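# Hang the ball-filled shallow basket on the stand's peg

## Task

Lift the shallow basket by its cord handle and hang it on the peg of the stand; it only counts if all the balls are still inside the basket at the end.

## Robot and tools

Robot: two arms, left_arm and right_arm, each with a parallel-finger gripper. Bases in the scene frame: left_arm at (-0.042, +0.283, +0.026) m, right_arm at (-0.004, -0.246, +0.013) m, both turned only slightly about z. A camera stand is fixed to the floor behind the arms.

Frames: the scene frame has its origin at table-top height, halfway between the nominal bases, +z up, +x pointing out over the table, and left_arm on the +y side. Arm names do not match image left/right. Each arm reports its hand pose, velocities, targets and wrist camera pose in its own base frame. Fixed cameras and the table are in the scene frame. The gripper's fingers point along its +z and open/close along its y. end_effector_position is the point between the pads, about 1 cm short of the tips. Printed positions and orientations can be wrong by a few cm, more at long reach.

The row: every motion command uses rows of 14 numbers, each in [-1, 1], always for both arms: left_arm dx, dy, dz, rx, ry, rz, opening, then right_arm's seven in that order. dx..rz are offsets, not poses: they are measured from that arm's Hand target at the start of the action or move, along that arm's own base axes, and the rotation (rx, ry, rz as one rotation vector) turns about the Hand target position. Scale: 1.0 = 0.6 m for dx/dy/dz and 180 degrees for rotation. A translation longer than 1.0 is shortened. Opening is absolute, not an offset: +1 fully open (0.094 m), -1 closed. Repeating an offset moves the hand again. Six zeros for an arm re-request its current Hand target; to keep a gripper as it is, resend its present opening (0 is a real half-open command).

execute_actions(actions, cameras): actions is a list of actions; each action is up to 15 rows, one per 1/30 s step, and a short action repeats its last row to fill 15. All rows of an action count from the same start pose. Images come only if actions is empty or cameras requests them. cameras: list of names, ["all"], [] for none.

move(target, speed, blend, opening_speed, grip_force, blocking, cameras): target is one row or a list of up to 15 rows, every row an offset from the same starting Hand targets. Straight paths, ending together, at least 0.5 s, cut off at 10 s. speed: m/s, 0.002 to 2.9, default 0.25 (rotation up to twice that in rad/s); one value or one per target. blend: corner rounding in m (0 = stop at each target). opening_speed: opening change per second on the -1..+1 scale, at least 0.2; use it to close gently. grip_force: newtons per pad, 10 to 50, one value or one per arm; persists; low forces close slowly. blocking=false returns after about 0.5 s while the move runs. Paths do not avoid obstacles or the other arm; faster moves overshoot and hit harder. The result adds a move: line (done, off_target, moving, held, fault) and limits (paced = pose clipped, held = steps withheld). Done means within 10 mm and 2 degrees; neither done nor off_target tells you about contact.

wait(seconds 0..10), stop() (brakes a running move), zoom_image(camera, region [x0, y0, x1, y1] in pixels, at most 504 by 504, on the newest image of cam_high, cam_low, cam_left_wrist or cam_right_wrist), finished_scene(scene: 1 or 2, irreversible; the basket must stay hung with balls in it without the robot).

Results: Hand target (last commanded pose after clipping; next offsets start there), end_effector_position/quat, Joint positions (last value = opening in m), joint torques (include the arm's weight; offset and noisy; first three wrap at ±28 N m), Joint velocities (may be omitted when all near zero), grip_measured (same scale as opening; reads slightly wide empty, slightly narrow on a squeezed part), grip_effort_nm (motor effort, negative = closing, not pad force), Tool commands, motor temperatures. Images are 896x504; calibration data in K and T_world_to_cam are approximate.

Behaviour: orientation commands are limited to 40 degrees from the current measured orientation per step. Friction and load can leave a hand a few cm short; a further action (even zeros) re-asks, or send the shortfall. Blocked arms keep pushing until moved back past the gripper. Avoid paths near an arm's own base (it can flip the shoulder) and wrists near the first joint axis. Grip force jumps to the set limit past first touch, so close slowly on fragile or soft things. Joint ranges (rad): waist -2.618..3.054, shoulder 0..3.142, elbow 0..3.142 (straight 2.901), wrist pitch and yaw ±1.571, wrist roll ±2.094.

Hazards: keep the basket level so balls do not spill; nothing may leave the table. Avoid drops, releasing moving parts, fast impacts, hard pushes on fixed or heavy things, arm-to-arm contact (including one gripper closing on the other's fingers) and strain on the wrist camera cables. Loose objects may be nudged occasionally. Motors heat while holding, stretched or pushing: 75 °C gives MOTOR HOT, 90 °C folds that arm away for the scene, 100 °C drops it. Time passes while you write, so be efficient and smooth.

Each tool is called after "Emit:" as name([rows], argument=value, ...), one row to a line, values as JSON.

## Session

Emit:
execute_actions(actions=[])

Emit:
zoom_image(camera="cam_high", region=[360, 140, 580, 350])

Emit:
zoom_image(camera="cam_low", region=[380, 150, 580, 310])

Scene clock: 0.00 s.
left_arm: end_effector_position=(+0.3793, +0.0249, +0.1512) grip_measured=+1.000 grip_effort_nm=n/a end_effector_quat_wxyz=(+0.695, -0.050, +0.716, +0.042) | right_arm: end_effector_position=(+0.3463, -0.0380, +0.1435) grip_measured=+1.000 grip_effort_nm=n/a end_effector_quat_wxyz=(+0.698, +0.114, +0.706, -0.033)
Joint positions: left_arm=[0.002 1.549 0.216 1.303 -0.128 -0.013 0.094] | right_arm=[-0.011 1.503 0.088 1.39 0.196 0.117 0.094]
Joint velocities: within noise
Joint torques (N m): no reading
Motor temperatures (°C): left_arm=[31 26 35 31 28 26 27] | right_arm=[24 30 35 24 27 24 24]
Heat: left arm: 35 °C; right arm: 35 °C.
Hand target: left_arm +0.3811, +0.0249, +0.1598; +0.705, -0.050, +0.706, +0.042 | right_arm +0.3478, -0.0380, +0.1498; +0.705, +0.114, +0.699, -0.032
Tool commands: left_gripper/opening=+1.0 right_gripper/opening=+1.0
camera_calibration:
cam_left_wrist: T_world_to_cam=[[0.0951106, -0.983735, 0.152382, -0.0394727], [-0.405231, -0.178079, -0.896703, 0.32527], [0.909253, 0.0235361, -0.415577, -0.16925], [0, 0, 0, 1]] pos_world=[0.289455, 0.0230768, 0.227349]
cam_right_wrist: T_world_to_cam=[[-0.249168, -0.968279, 0.0187425, 0.0402686], [-0.389607, 0.0825027, -0.917278, 0.302081], [0.886635, -0.235859, -0.397805, -0.148421], [0, 0, 0, 1]] pos_world=[0.259322, -0.0209377, 0.217295]

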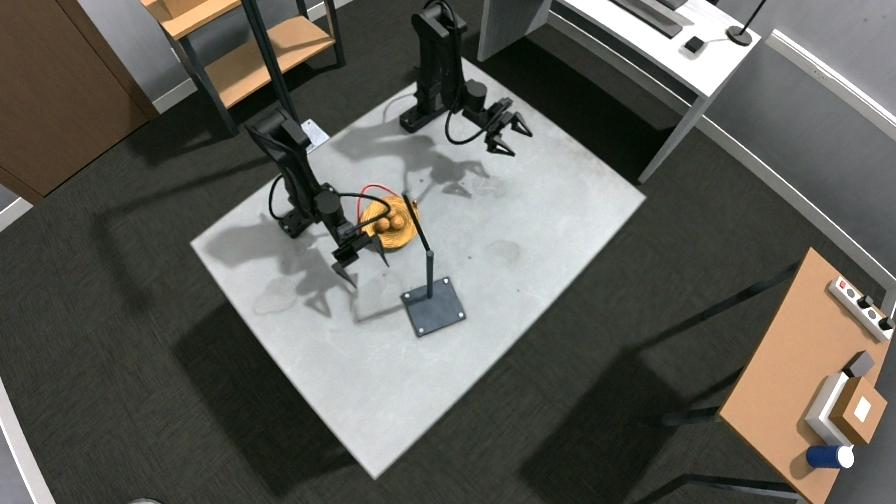

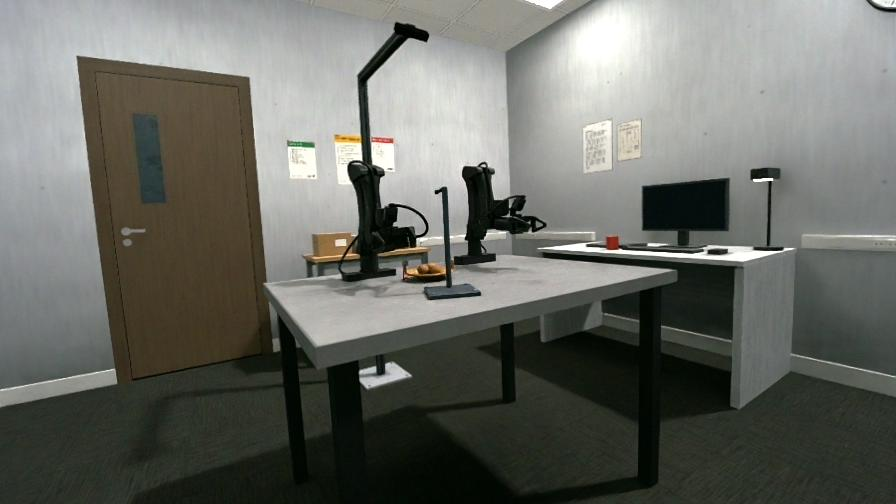

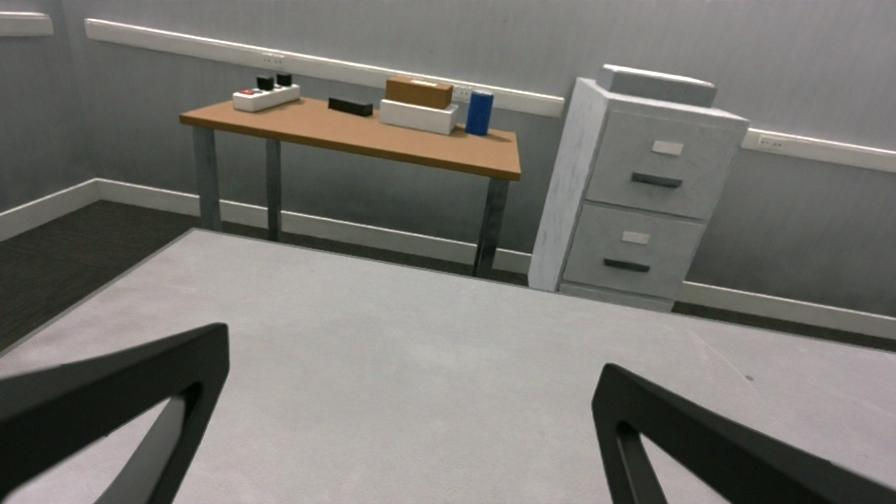

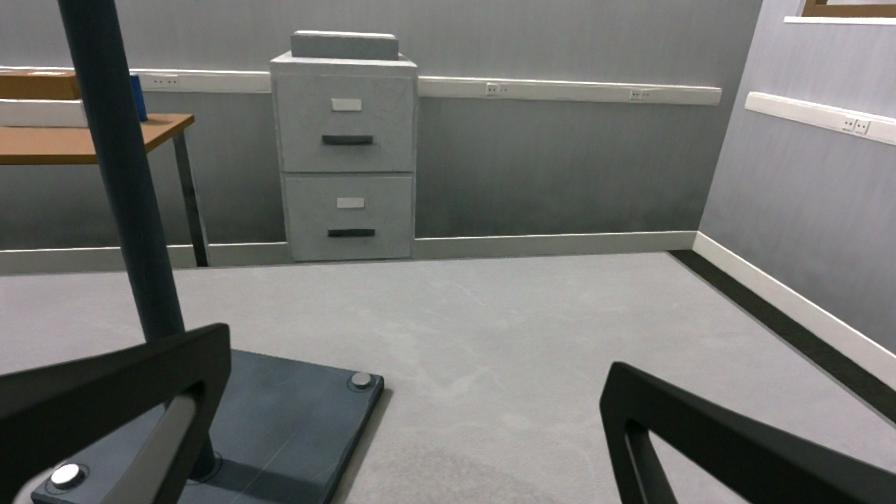

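Scaled by 2.291 from the camera's 896x504 image, which has a finer 1280x720 frame.

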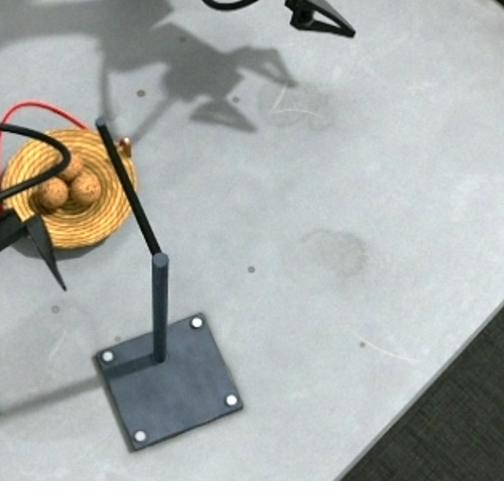

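Scaled by 2.520 from the camera's 896x504 image, which has a finer 1280x720 frame.

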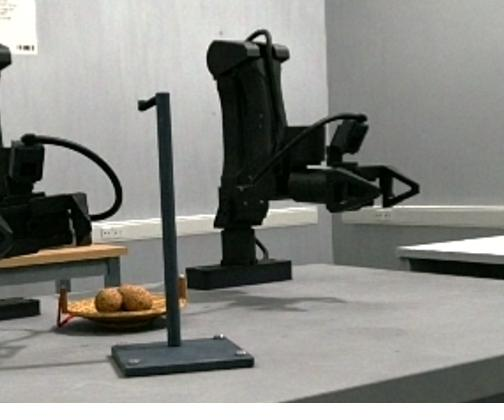

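Emit:
move([
  [0,0,0,0,0,0,1,-0.13,0.03,0.03,-0.103,0.187,0.140,0.3],
  [0,0,0,0,0,0,1,-0.446,0.397,0.09,-0.2585,0.4682,0.3504,0.3],
], blend=[0.05,0], speed=0.2, cameras=["cam_high","cam_right_wrist"])

Scene clock: 19.23 s.
left_arm: end_effector_position=(+0.3793, +0.0249, +0.1512) grip_measured=+1.000 grip_effort_nm=-0.01 end_effector_quat_wxyz=(+0.695, -0.050, +0.716, +0.042) | right_arm: end_effector_position=(+0.0823, +0.1971, +0.1960) grip_measured=+0.302 grip_effort_nm=-0.09 end_effector_quat_wxyz=(+0.021, -0.523, +0.852, +0.009)
Joint positions: left_arm=[0.002 1.549 0.216 1.303 -0.128 -0.013 0.094] | right_arm=[1.18 1.343 1.386 -1.569 0.011 0.079 0.061]
Joint torques (N m): left_arm=[-0.01 -4.75 4.88 2.4 0.01 -0.02] | right_arm=[0.49 -3.32 7.32 0.2 -0.12 0.11]
Heat: left arm: 35 °C; right arm: 36 °C.
Hand target: left_arm +0.3811, +0.0249, +0.1598; +0.705, -0.050, +0.706, +0.042 | right_arm +0.0803, +0.2002, +0.2038; +0.000, -0.522, +0.853, +0.000
Off the commanded pose: left_arm 0.009 m, 2 deg | right_arm 0.009 m, 3 deg.
joint sent to its limit (right arm) — joint 4 (wrist pitch), lower limit. The joint targets are off in orientation, not in position.
move: off_target (right_arm)
camera_calibration:
cam_right_wrist: T_world_to_cam=[[0.940408, -0.335, 0.0583708, -0.0294412], [-0.334575, -0.880866, 0.334866, 0.167952], [-0.0607632, -0.33444, -0.940456, 0.365805], [0, 0, 0, 1]] pos_world=[0.106107, 0.26042, 0.289501]
Images, in order (width x height): cam_high 896x504, cam_right_wrist 896x504.

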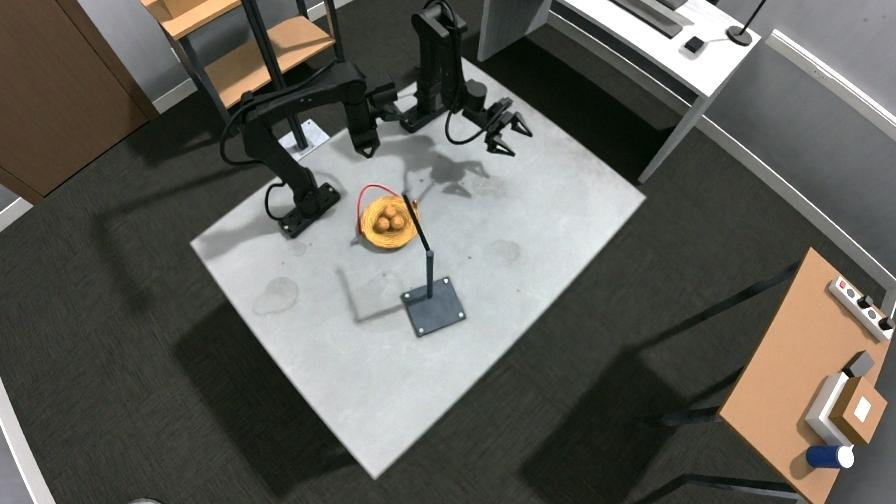

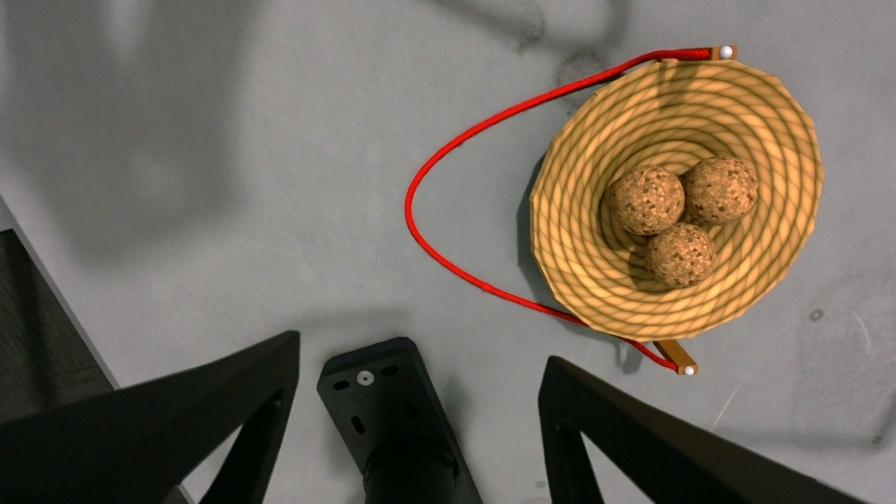

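Emit:
move(target=[0,0,0,0,0,0,1,-0.019,-0.020,-0.24,0,0,0.039,0], speed=0.15, cameras=["cam_right_wrist"])

Scene clock: 26.10 s.
left_arm: end_effector_position=(+0.3793, +0.0249, +0.1512) grip_measured=+1.000 grip_effort_nm=-0.01 end_effector_quat_wxyz=(+0.695, -0.050, +0.716, +0.042) | right_arm: end_effector_position=(+0.0704, +0.1842, +0.0623) grip_measured=+0.002 grip_effort_nm=-0.09 end_effector_quat_wxyz=(-0.002, -0.568, +0.823, -0.007)
Joint positions: left_arm=[0.002 1.549 0.216 1.303 -0.128 -0.013 0.094] | right_arm=[1.21 1.325 0.837 -1.094 0.01 0.002 0.047]
Joint torques (N m): left_arm=[-0.03 -4.83 4.81 2.4 0.01 -0.01] | right_arm=[0.55 -3.08 4.44 0.46 -0.11 -0.04]
Motor temperatures (°C): left_arm=[31 27 35 36 28 26 26] | right_arm=[24 30 37 25 27 24 24]
Heat: left arm: 36 °C; right arm: 37 °C.
Hand target: left_arm +0.3811, +0.0249, +0.1598; +0.705, -0.050, +0.706, +0.042 | right_arm +0.0688, +0.1883, +0.0598; +0.001, -0.573, +0.819, +0.000
Off the commanded pose: left_arm 0.009 m, 2 deg | right_arm 0.005 m, 1 deg.
move: done
camera_calibration:
cam_right_wrist: T_world_to_cam=[[0.971872, -0.229369, 0.0534311, -0.0361571], [-0.231853, -0.892002, 0.388042, 0.18889], [-0.0413444, -0.389515, -0.920091, 0.242463], [0, 0, 0, 1]] pos_world=[0.0889594, 0.25464, 0.151723]
Images, in order (width x height): cam_right_wrist 896x504.

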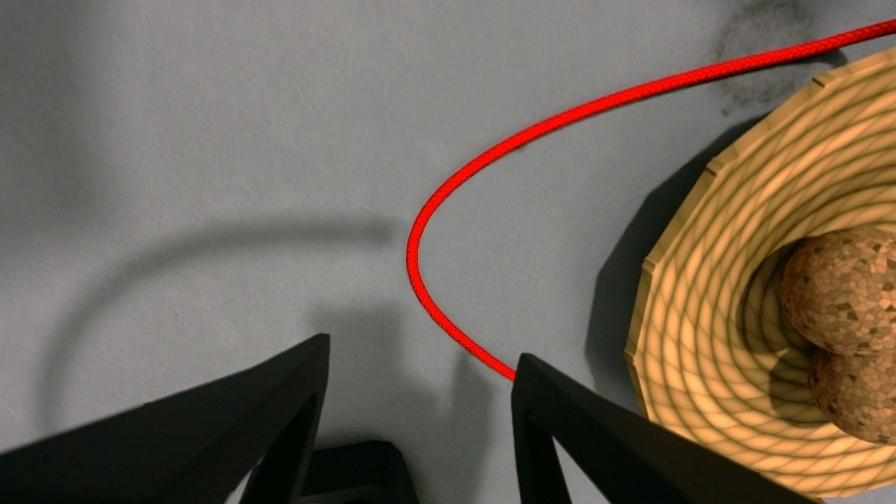

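Emit:
move(target=[0,0,0,0,0,0,1,-0.0053,-0.0007,-0.095,0,0,0,0], speed=0.08, cameras=["cam_right_wrist"])

Scene clock: 29.90 s.
left_arm: end_effector_position=(+0.3793, +0.0249, +0.1512) grip_measured=+1.000 grip_effort_nm=-0.01 end_effector_quat_wxyz=(+0.695, -0.050, +0.716, +0.042) | right_arm: end_effector_position=(+0.0675, +0.1840, +0.0051) grip_measured=+0.002 grip_effort_nm=-0.09 end_effector_quat_wxyz=(-0.002, -0.573, +0.819, -0.007)
Joint positions: left_arm=[0.002 1.549 0.216 1.303 -0.128 -0.013 0.094] | right_arm=[1.223 1.416 0.663 -0.829 0.01 0.002 0.047]
Joint torques (N m): left_arm=[-0.01 -4.82 4.81 2.41 0.02 -0.01] | right_arm=[0.59 -3.3 4.12 0.45 -0.12 0.08]
Heat: left arm: 36 °C; right arm: 37 °C.
Hand target: left_arm +0.3811, +0.0249, +0.1598; +0.705, -0.050, +0.706, +0.042 | right_arm +0.0656, +0.1878, +0.0028; +0.000, -0.573, +0.819, +0.000
Off the commanded pose: left_arm 0.009 m, 2 deg | right_arm 0.005 m, 1 deg.
move: done
camera_calibration:
cam_right_wrist: T_world_to_cam=[[0.974767, -0.216761, 0.0533349, -0.0327419], [-0.220226, -0.894774, 0.388433, 0.209954], [-0.0364746, -0.390377, -0.919932, 0.189503], [0, 0, 0, 1]] pos_world=[0.0850653, 0.254742, 0.0945231]
Images, in order (width x height): cam_right_wrist 896x504.

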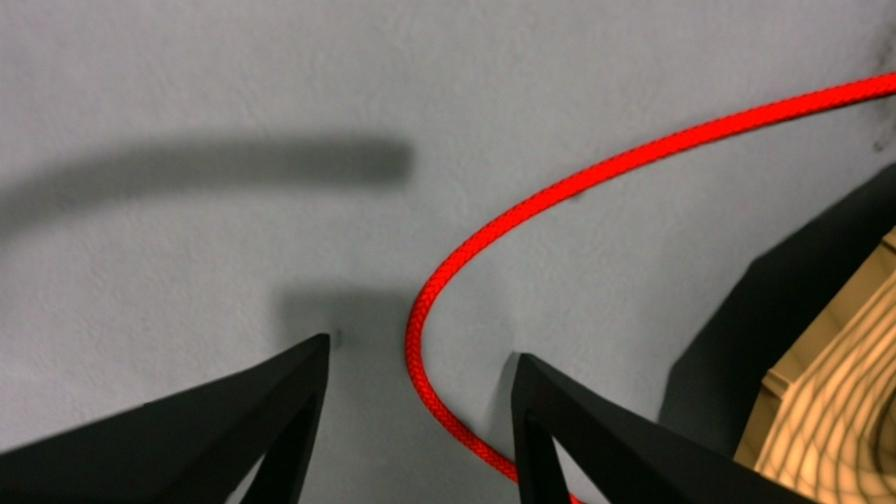

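Emit:
move(target=[0,0,0,0,0,0,1,-0.003,0.006,-0.0075,0,0,0,0], speed=0.03, cameras=["cam_right_wrist"])

Emit:
zoom_image(camera="cam_right_wrist", region=[280, 300, 600, 480])

Scene clock: 32.80 s.
left_arm: end_effector_position=(+0.3793, +0.0249, +0.1512) grip_measured=+1.000 grip_effort_nm=-0.01 end_effector_quat_wxyz=(+0.695, -0.050, +0.716, +0.042) | right_arm: end_effector_position=(+0.0659, +0.1883, +0.0008) grip_measured=+0.002 grip_effort_nm=-0.09 end_effector_quat_wxyz=(-0.001, -0.573, +0.819, -0.007)
Joint positions: left_arm=[0.002 1.549 0.216 1.303 -0.128 -0.013 0.094] | right_arm=[1.238 1.44 0.663 -0.804 0.01 0.016 0.047]
Joint torques (N m): left_arm=[-0.05 -4.77 4.82 2.4 0.01 -0.02] | right_arm=[0.54 -3.48 3.97 0.45 -0.13 0.08]
Heat: left arm: 37 °C; right arm: 36 °C.
Hand target: left_arm +0.3811, +0.0249, +0.1598; +0.705, -0.050, +0.706, +0.042 | right_arm +0.0638, +0.1915, -0.0017; +0.001, -0.573, +0.819, +0.000
Off the commanded pose: left_arm 0.009 m, 2 deg | right_arm 0.005 m, 1 deg.
move: done
camera_calibration:
cam_right_wrist: T_world_to_cam=[[0.97482, -0.216439, 0.0536712, -0.0301879], [-0.220106, -0.895296, 0.387296, 0.21513], [-0.0357745, -0.389358, -0.920392, 0.1869], [0, 0, 0, 1]] pos_world=[0.0834654, 0.258842, 0.0903227]
Images, in order (width x height): cam_right_wrist 896x504.

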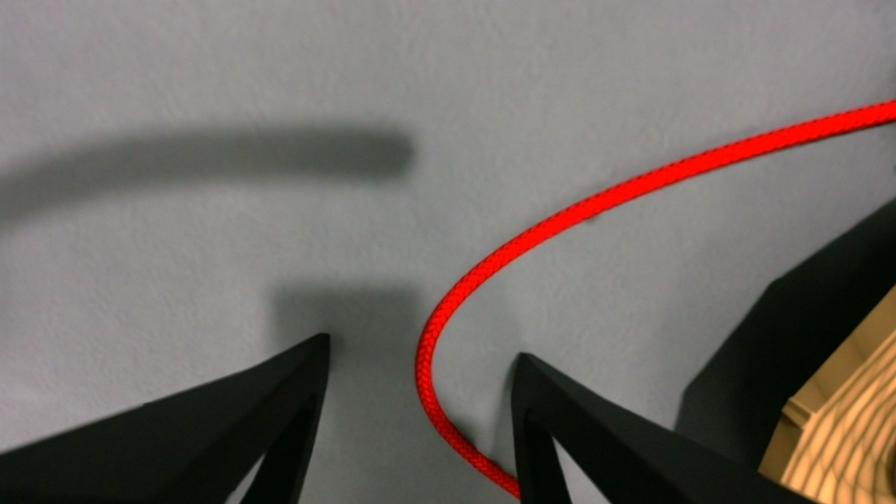

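Scaled by 1.575 from the camera's 896x504 image, which has a finer 1280x720 frame.

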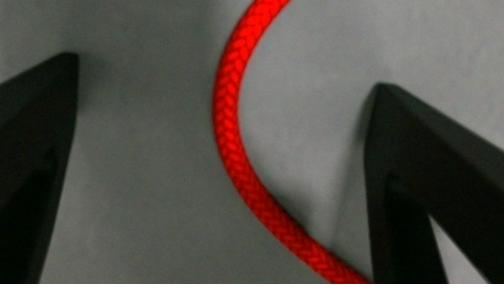

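Emit:
move(target=[0,0,0,0,0,0,1,-0.0012,-0.0048,-0.005,0,0,0,0], speed=0.03, cameras=["cam_right_wrist"])

Emit:
zoom_image(camera="cam_right_wrist", region=[280, 300, 600, 480])

Scene clock: 34.93 s.
left_arm: end_effector_position=(+0.3793, +0.0249, +0.1512) grip_measured=+1.000 grip_effort_nm=-0.01 end_effector_quat_wxyz=(+0.695, -0.050, +0.716, +0.042) | right_arm: end_effector_position=(+0.0656, +0.1872, -0.0006) grip_measured=+0.001 grip_effort_nm=-0.09 end_effector_quat_wxyz=(-0.002, -0.573, +0.819, -0.007)
Joint positions: left_arm=[0.002 1.549 0.216 1.303 -0.128 -0.013 0.094] | right_arm=[1.238 1.44 0.656 -0.799 0.01 0.017 0.047]
Joint torques (N m): left_arm=[0.02 -4.75 4.85 2.4 0.01 -0.01] | right_arm=[0.47 -3.84 3.04 0.54 -0.11 0.07]
Heat: left arm: 37 °C; right arm: 36 °C.
Hand target: left_arm +0.3811, +0.0249, +0.1598; +0.705, -0.050, +0.706, +0.042 | right_arm +0.0631, +0.1886, -0.0046; +0.001, -0.573, +0.819, +0.000
Off the commanded pose: left_arm 0.009 m, 2 deg | right_arm 0.005 m, 1 deg.
move: done
camera_calibration:
cam_right_wrist: T_world_to_cam=[[0.974755, -0.216765, 0.0535258, -0.0299127], [-0.220309, -0.894808, 0.388307, 0.214601], [-0.036276, -0.390297, -0.919974, 0.185498], [0, 0, 0, 1]] pos_world=[0.0831653, 0.257942, 0.0889231]
Images, in order (width x height): cam_right_wrist 896x504.

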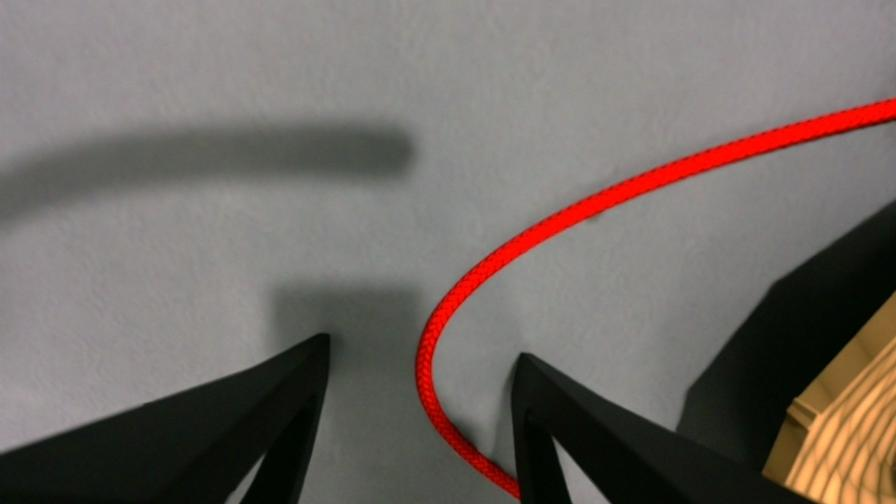

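Scaled by 1.575 from the camera's 896x504 image, which has a finer 1280x720 frame.

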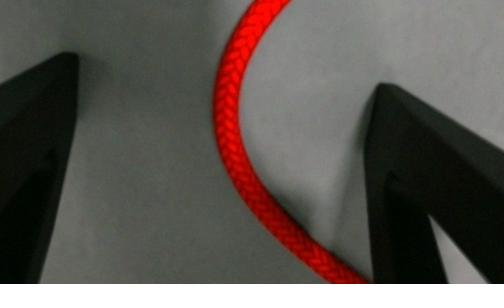

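Emit:
move(target=[0,0,0,0,0,0,1,0,0,0.005,0,0,0,-1], speed=0.03, opening_speed=0.5, cameras=["cam_right_wrist"])

Emit:
zoom_image(camera="cam_right_wrist", region=[280, 300, 600, 480])

Scene clock: 38.20 s.
left_arm: end_effector_position=(+0.3793, +0.0249, +0.1512) grip_measured=+1.000 grip_effort_nm=-0.01 end_effector_quat_wxyz=(+0.695, -0.050, +0.716, +0.042) | right_arm: end_effector_position=(+0.0656, +0.1872, -0.0006) grip_measured=-0.954 grip_effort_nm=-0.97 end_effector_quat_wxyz=(-0.002, -0.573, +0.819, -0.008)
Joint positions: left_arm=[0.002 1.549 0.216 1.303 -0.128 -0.013 0.094] | right_arm=[1.238 1.44 0.656 -0.799 0.01 0.017 0.002]
Joint torques (N m): left_arm=[-0.01 -4.79 4.85 2.39 -0.01 -0.01] | right_arm=[0.43 -4.48 3.6 0.42 -0.12 0.09]
Heat: left arm: 37 °C; right arm: 36 °C.
Hand target: left_arm +0.3811, +0.0249, +0.1598; +0.705, -0.050, +0.706, +0.042 | right_arm +0.0631, +0.1886, -0.0016; +0.000, -0.573, +0.819, +0.000
Off the commanded pose: left_arm 0.009 m, 2 deg | right_arm 0.003 m, 1 deg.
move: done
camera_calibration:
cam_right_wrist: T_world_to_cam=[[0.974724, -0.216791, 0.0539891, -0.0299606], [-0.220514, -0.894761, 0.388299, 0.214556], [-0.0358725, -0.390389, -0.919951, 0.185355], [0, 0, 0, 1]] pos_world=[0.0831652, 0.257842, 0.0888232]
Images, in order (width x height): cam_right_wrist 896x504.

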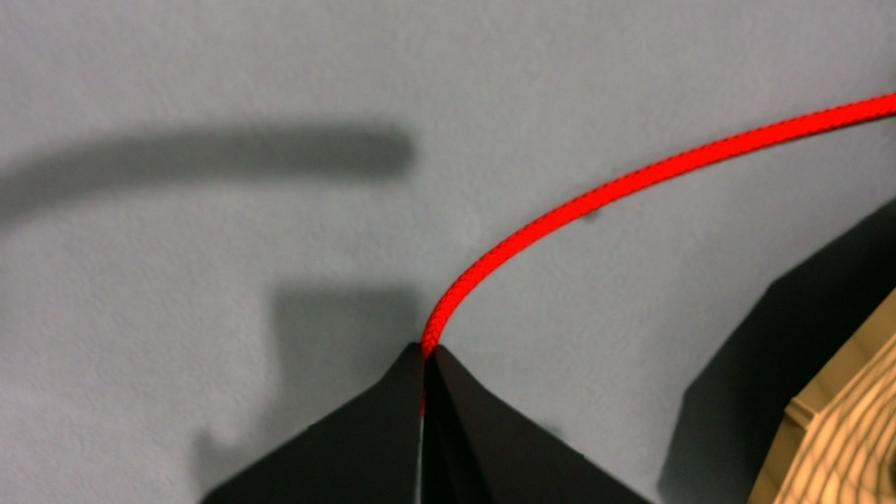

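Scaled by 1.575 from the camera's 896x504 image, which has a finer 1280x720 frame.

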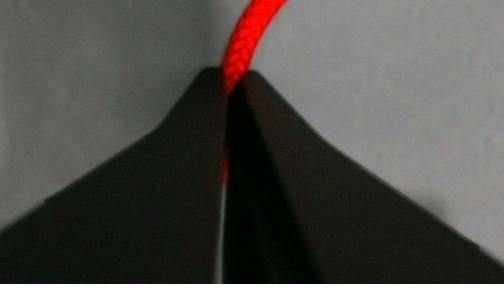

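Emit:
move([
  [0,0,0,0,0,0,1,0.016,-0.005,0.117,0,0,0,-1],
  [0,0,0,0,0,0,1,0.056,-0.017,0.215,-0.0168,-0.0531,0.0277,-1],
  [0,0,0,0,0,0,1,0.16,-0.048,0.315,-0.0301,-0.136,0.082,-1],
  [0,0,0,0,0,0,1,0.255,-0.077,0.435,-0.0246,-0.2343,0.1484,-1],
], speed=0.1, blend=[0.03,0.03,0.03,0], cameras=["all"])

Emit:
zoom_image(camera="cam_low", region=[360, 160, 500, 290])

Emit:
zoom_image(camera="cam_high", region=[330, 140, 480, 270])

Scene clock: 68.70 s.
left_arm: end_effector_position=(+0.3793, +0.0249, +0.1512) grip_measured=+1.000 grip_effort_nm=-0.01 end_effector_quat_wxyz=(+0.695, -0.050, +0.716, +0.042) | right_arm: end_effector_position=(+0.2116, +0.1384, +0.2435) grip_measured=-0.958 grip_effort_nm=-1.04 end_effector_quat_wxyz=(-0.241, +0.717, -0.610, +0.237)
Joint positions: left_arm=[0.002 1.549 0.216 1.303 -0.128 -0.013 0.094] | right_arm=[0.916 1.068 1.211 -1.204 0.487 -0.944 0.002]
Joint torques (N m): left_arm=[0.02 -4.83 4.86 2.4 0.01 -0.02] | right_arm=[-0.47 -2.76 7.76 1.2 0.21 0.02]
Heat: left arm: 39 °C; right arm: 36 °C.
Hand target: left_arm +0.3811, +0.0249, +0.1598; +0.705, -0.050, +0.706, +0.042 | right_arm +0.2161, +0.1424, +0.2594; -0.271, +0.704, -0.612, +0.235
Off the commanded pose: left_arm 0.009 m, 2 deg | right_arm 0.017 m, 4 deg.
move: off_target (right_arm)
camera_calibration:
cam_left_wrist: T_world_to_cam=[[0.0951106, -0.983735, 0.152382, -0.0394727], [-0.405231, -0.178079, -0.896703, 0.32527], [0.909253, 0.0235361, -0.415577, -0.16925], [0, 0, 0, 1]] pos_world=[0.289455, 0.0230768, 0.227349]
cam_right_wrist: T_world_to_cam=[[0.706223, 0.263512, 0.657123, -0.352477], [-0.028464, -0.916835, 0.39825, 0.068294], [0.707417, -0.299958, -0.639989, 0.158256], [0, 0, 0, 1]] pos_world=[0.138919, 0.202967, 0.305705]

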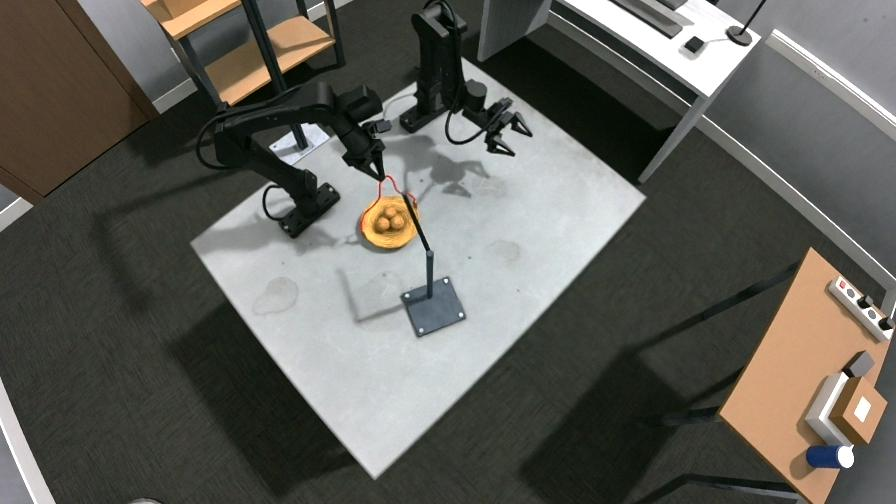

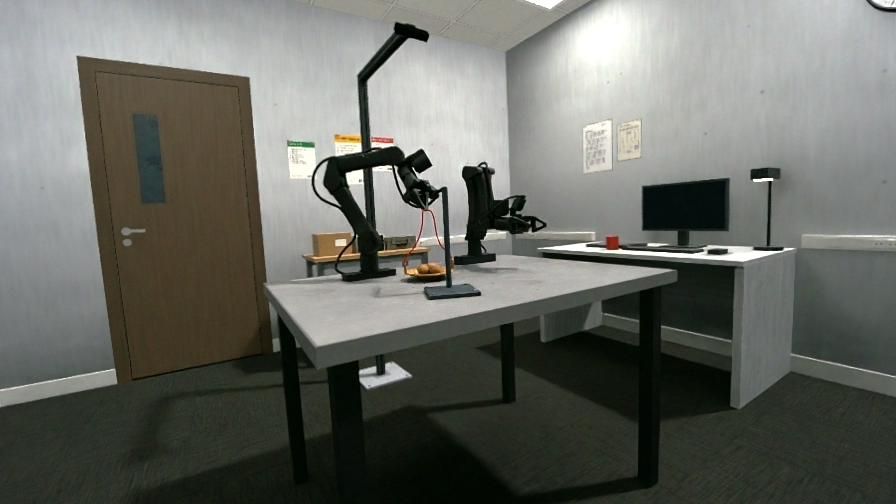

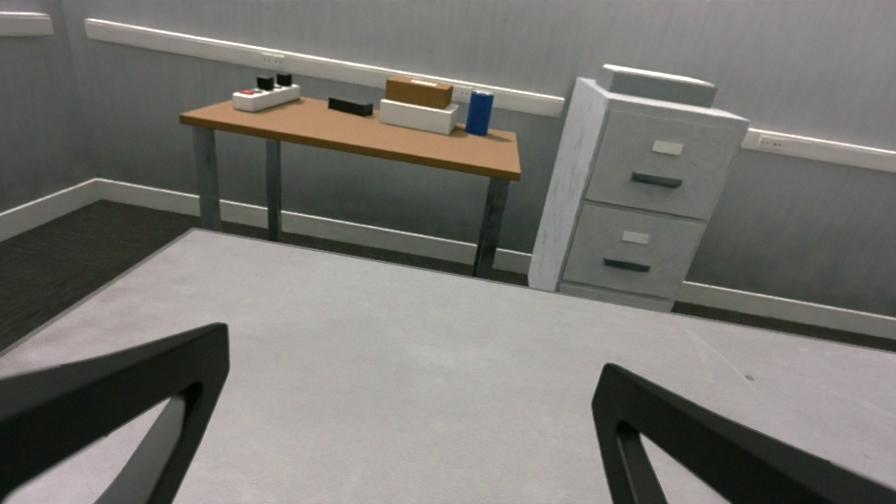

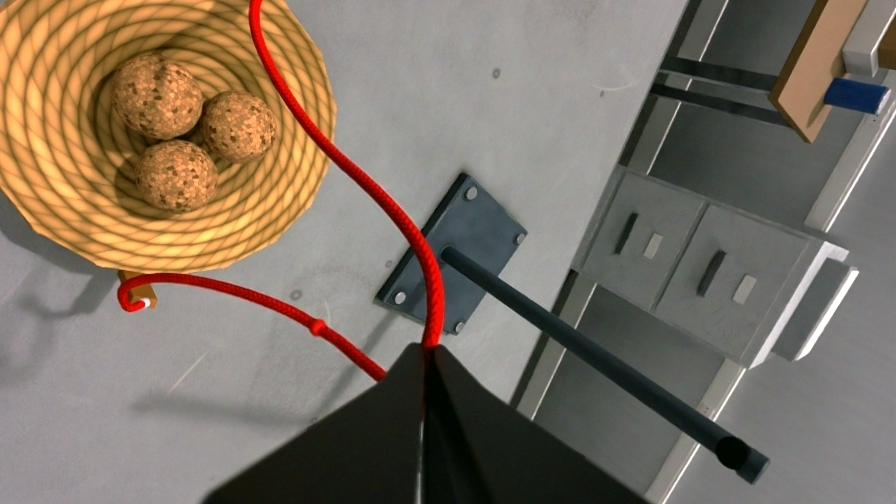

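Scaled by 3.600 from the camera's 896x504 image, which has a finer 1280x720 frame.

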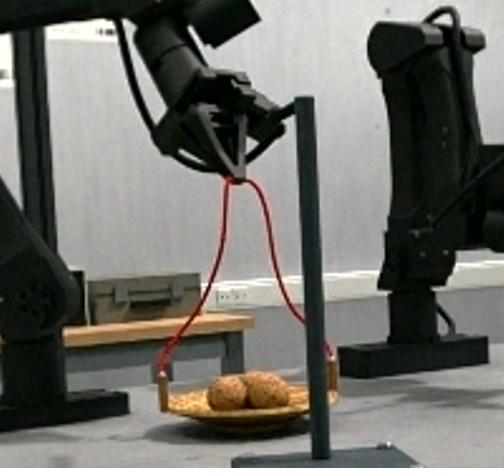

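Scaled by 3.360 from the camera's 896x504 image, which has a finer 1280x720 frame.

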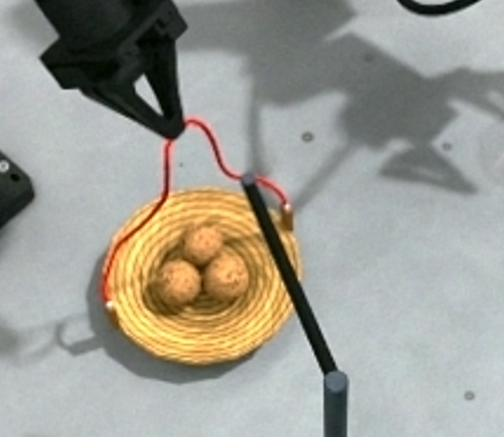

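Emit:
zoom_image(camera="cam_right_wrist", region=[640, 360, 840, 500])

Scaled by 2.520 from the camera's 896x504 image, which has a finer 1280x720 frame.

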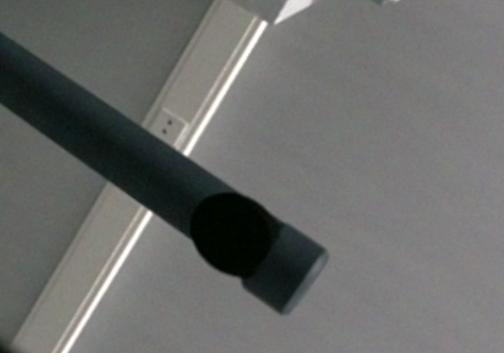

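Emit:
move([
  [0,0,0,0,0,0,1,0.010,0.006,0.02,0,0,-0.072,-1],
  [0,0,0,0,0,0,1,0.016,0.006,0.067,0,0,-0.072,-1],
], speed=0.04, blend=[0.005,0], cameras=["cam_high","cam_low","cam_right_wrist"])

Emit:
zoom_image(camera="cam_low", region=[360, 160, 500, 290])

Emit:
zoom_image(camera="cam_high", region=[330, 140, 480, 270])

Scene clock: 77.57 s.
left_arm: end_effector_position=(+0.3793, +0.0249, +0.1512) grip_measured=+1.000 grip_effort_nm=-0.01 end_effector_quat_wxyz=(+0.695, -0.050, +0.716, +0.042) | right_arm: end_effector_position=(+0.2208, +0.1476, +0.2861) grip_measured=-0.960 grip_effort_nm=-1.04 end_effector_quat_wxyz=(-0.225, +0.644, -0.684, +0.258)
Joint positions: left_arm=[0.002 1.549 0.216 1.303 -0.128 -0.013 0.094] | right_arm=[0.98 1.271 1.521 -1.441 0.602 -0.649 0.002]
Joint torques (N m): left_arm=[-0.03 -4.81 4.92 2.41 0.01 -0.02] | right_arm=[-0.53 -3 7.88 0.79 0.51 0.07]
Heat: left arm: 39 °C; right arm: 38 °C.
Hand target: left_arm +0.3811, +0.0249, +0.1598; +0.705, -0.050, +0.706, +0.042 | right_arm +0.2257, +0.1460, +0.2996; -0.243, +0.631, -0.688, +0.264
Off the commanded pose: left_arm 0.009 m, 2 deg | right_arm 0.014 m, 3 deg.
move: off_target (right_arm)
camera_calibration:
cam_right_wrist: T_world_to_cam=[[0.737812, 0.0947834, 0.668318, -0.374814], [-0.225659, -0.898492, 0.376551, 0.107105], [0.636169, -0.428636, -0.64153, 0.216879], [0, 0, 0, 1]] pos_world=[0.16274, 0.224722, 0.349299]
Images, in order (width x height): cam_high 896x504, cam_low 896x504, cam_right_wrist 896x504.

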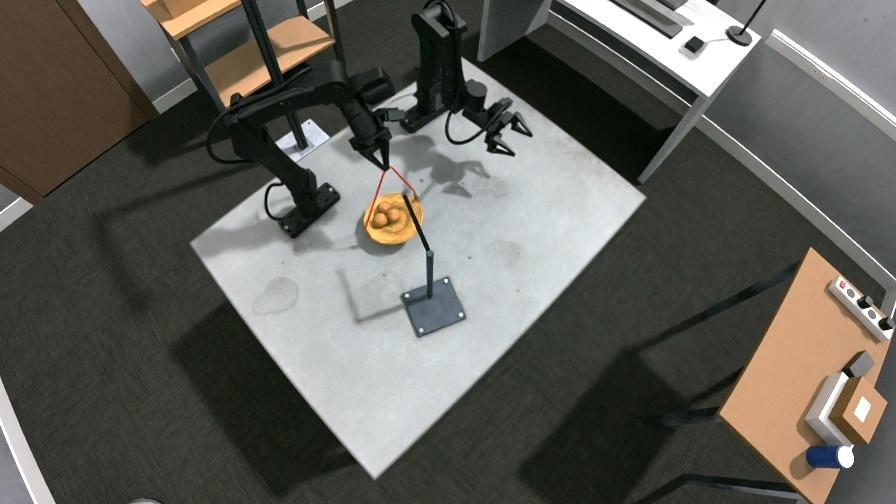

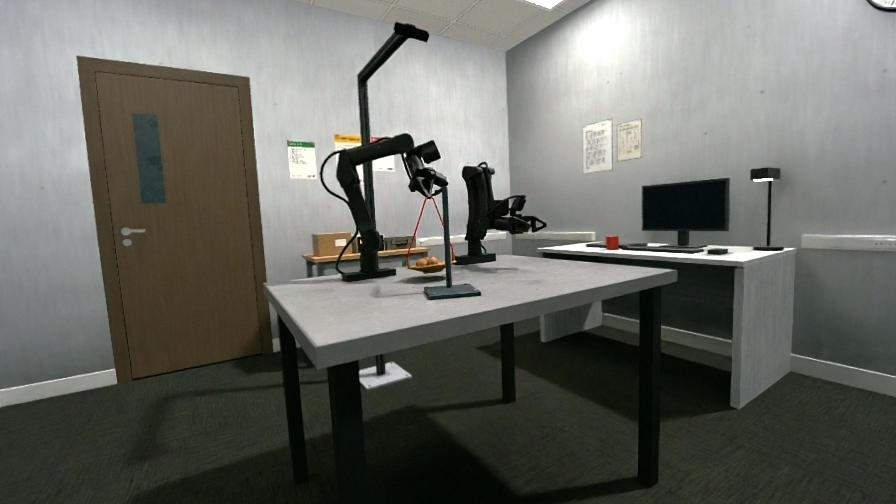

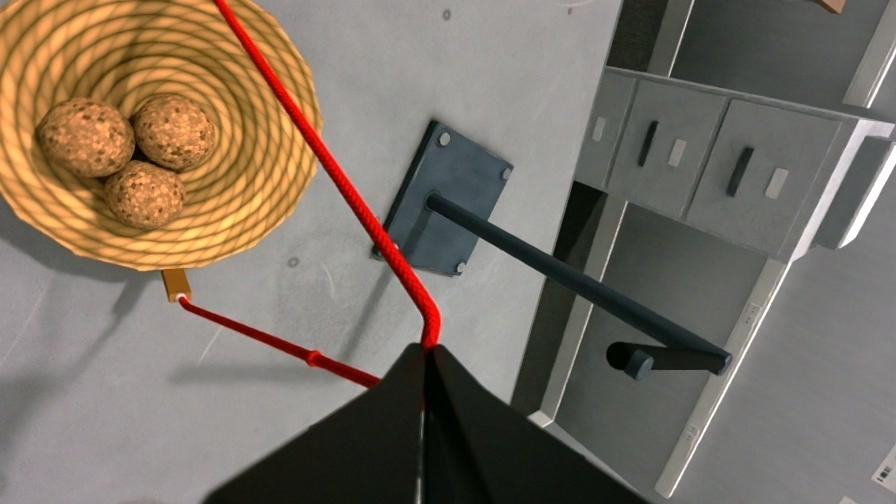

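Scaled by 3.600 from the camera's 896x504 image, which has a finer 1280x720 frame.

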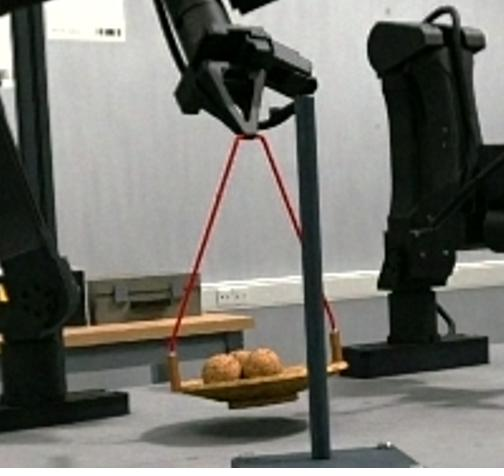

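Scaled by 3.360 from the camera's 896x504 image, which has a finer 1280x720 frame.

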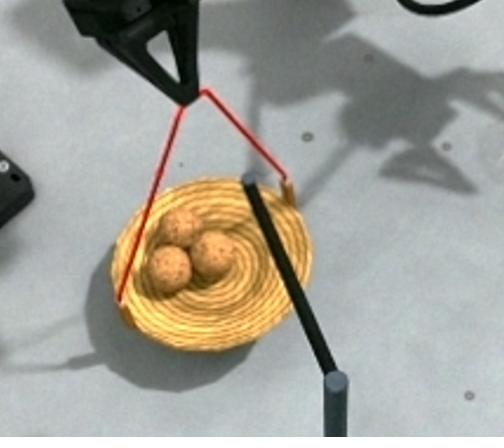

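Emit:
zoom_image(camera="cam_right_wrist", region=[560, 290, 760, 430])

Scaled by 2.520 from the camera's 896x504 image, which has a finer 1280x720 frame.

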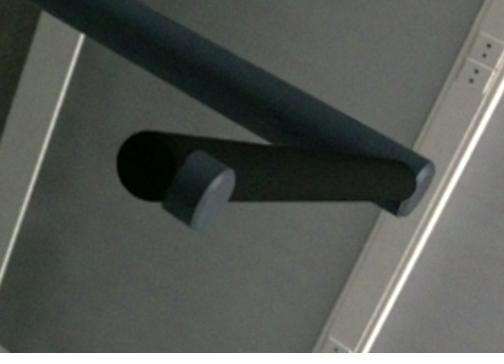

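Emit:
move([
  [0,0,0,0,0,0,1,0.0,0.0,0.05,0,-0.01,0.014,-1],
  [0,0,0,0,0,0,1,0.045,-0.0035,0.113,0,-0.022,0.028,-1],
], speed=0.04, blend=[0.02,0], cameras=["cam_high","cam_low","cam_right_wrist"])

Emit:
zoom_image(camera="cam_low", region=[360, 140, 500, 280])

Emit:
zoom_image(camera="cam_high", region=[330, 140, 480, 270])

Scene clock: 85.87 s.
left_arm: end_effector_position=(+0.3793, +0.0249, +0.1512) grip_measured=+1.000 grip_effort_nm=-0.01 end_effector_quat_wxyz=(+0.695, -0.050, +0.716, +0.042) | right_arm: end_effector_position=(+0.2500, +0.1455, +0.3549) grip_measured=-0.960 grip_effort_nm=-1.04 end_effector_quat_wxyz=(-0.260, +0.662, -0.649, +0.271)
Joint positions: left_arm=[0.002 1.549 0.216 1.303 -0.128 -0.013 0.094] | right_arm=[0.862 1.366 1.849 -1.496 0.563 -0.893 0.002]
Joint torques (N m): left_arm=[-0.01 -4.79 4.82 2.4 0 -0.02] | right_arm=[-0.51 -3.37 7.28 1.07 0.37 0.01]
Heat: left arm: 39 °C; right arm: 38 °C.
Hand target: left_arm +0.3811, +0.0249, +0.1598; +0.705, -0.050, +0.706, +0.042 | right_arm +0.2527, +0.1438, +0.3673; -0.278, +0.651, -0.651, +0.275
Off the commanded pose: left_arm 0.009 m, 2 deg | right_arm 0.013 m, 2 deg.
move: off_target (right_arm); blend cut to 0.0151 m at target 1
camera_calibration:
cam_right_wrist: T_world_to_cam=[[0.678, 0.15279, 0.719007, -0.453477], [-0.17745, -0.915207, 0.361812, 0.081473], [0.713322, -0.372896, -0.593397, 0.197058], [0, 0, 0, 1]] pos_world=[0.181349, 0.217333, 0.413509]
Images, in order (width x height): cam_high 896x504, cam_low 896x504, cam_right_wrist 896x504.

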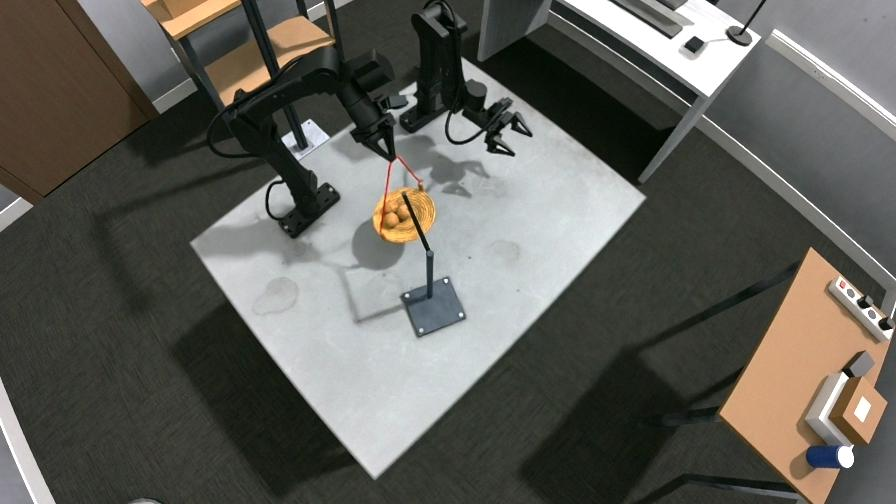

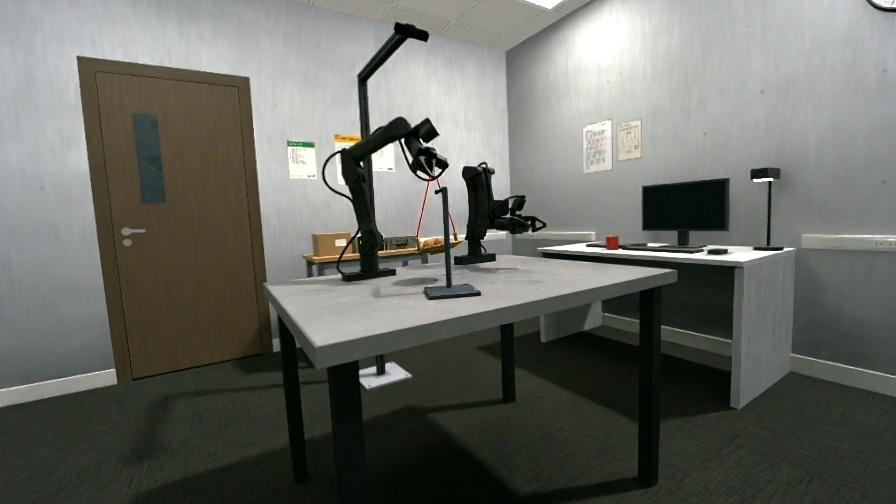

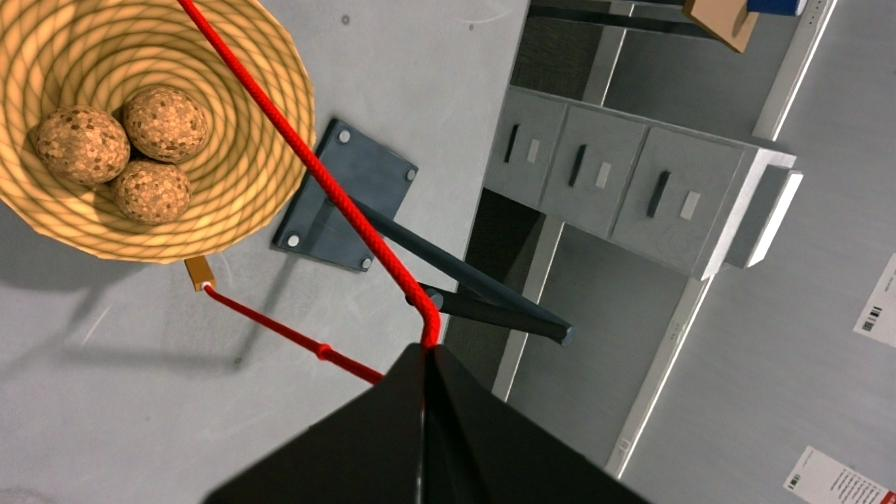

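Scaled by 3.600 from the camera's 896x504 image, which has a finer 1280x720 frame.

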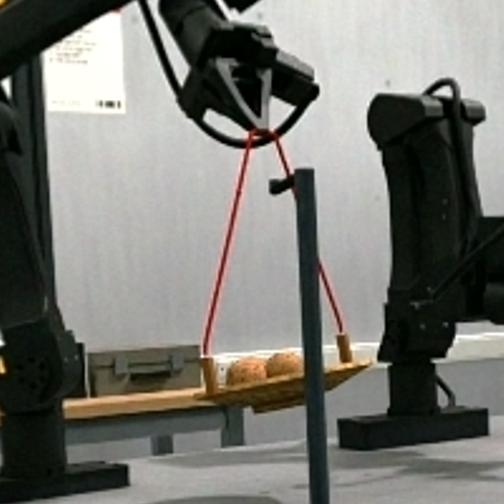

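Scaled by 3.360 from the camera's 896x504 image, which has a finer 1280x720 frame.

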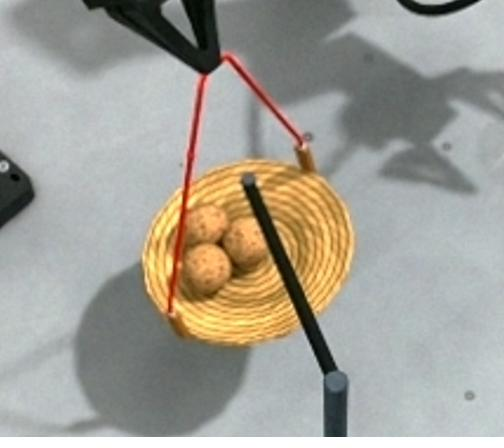

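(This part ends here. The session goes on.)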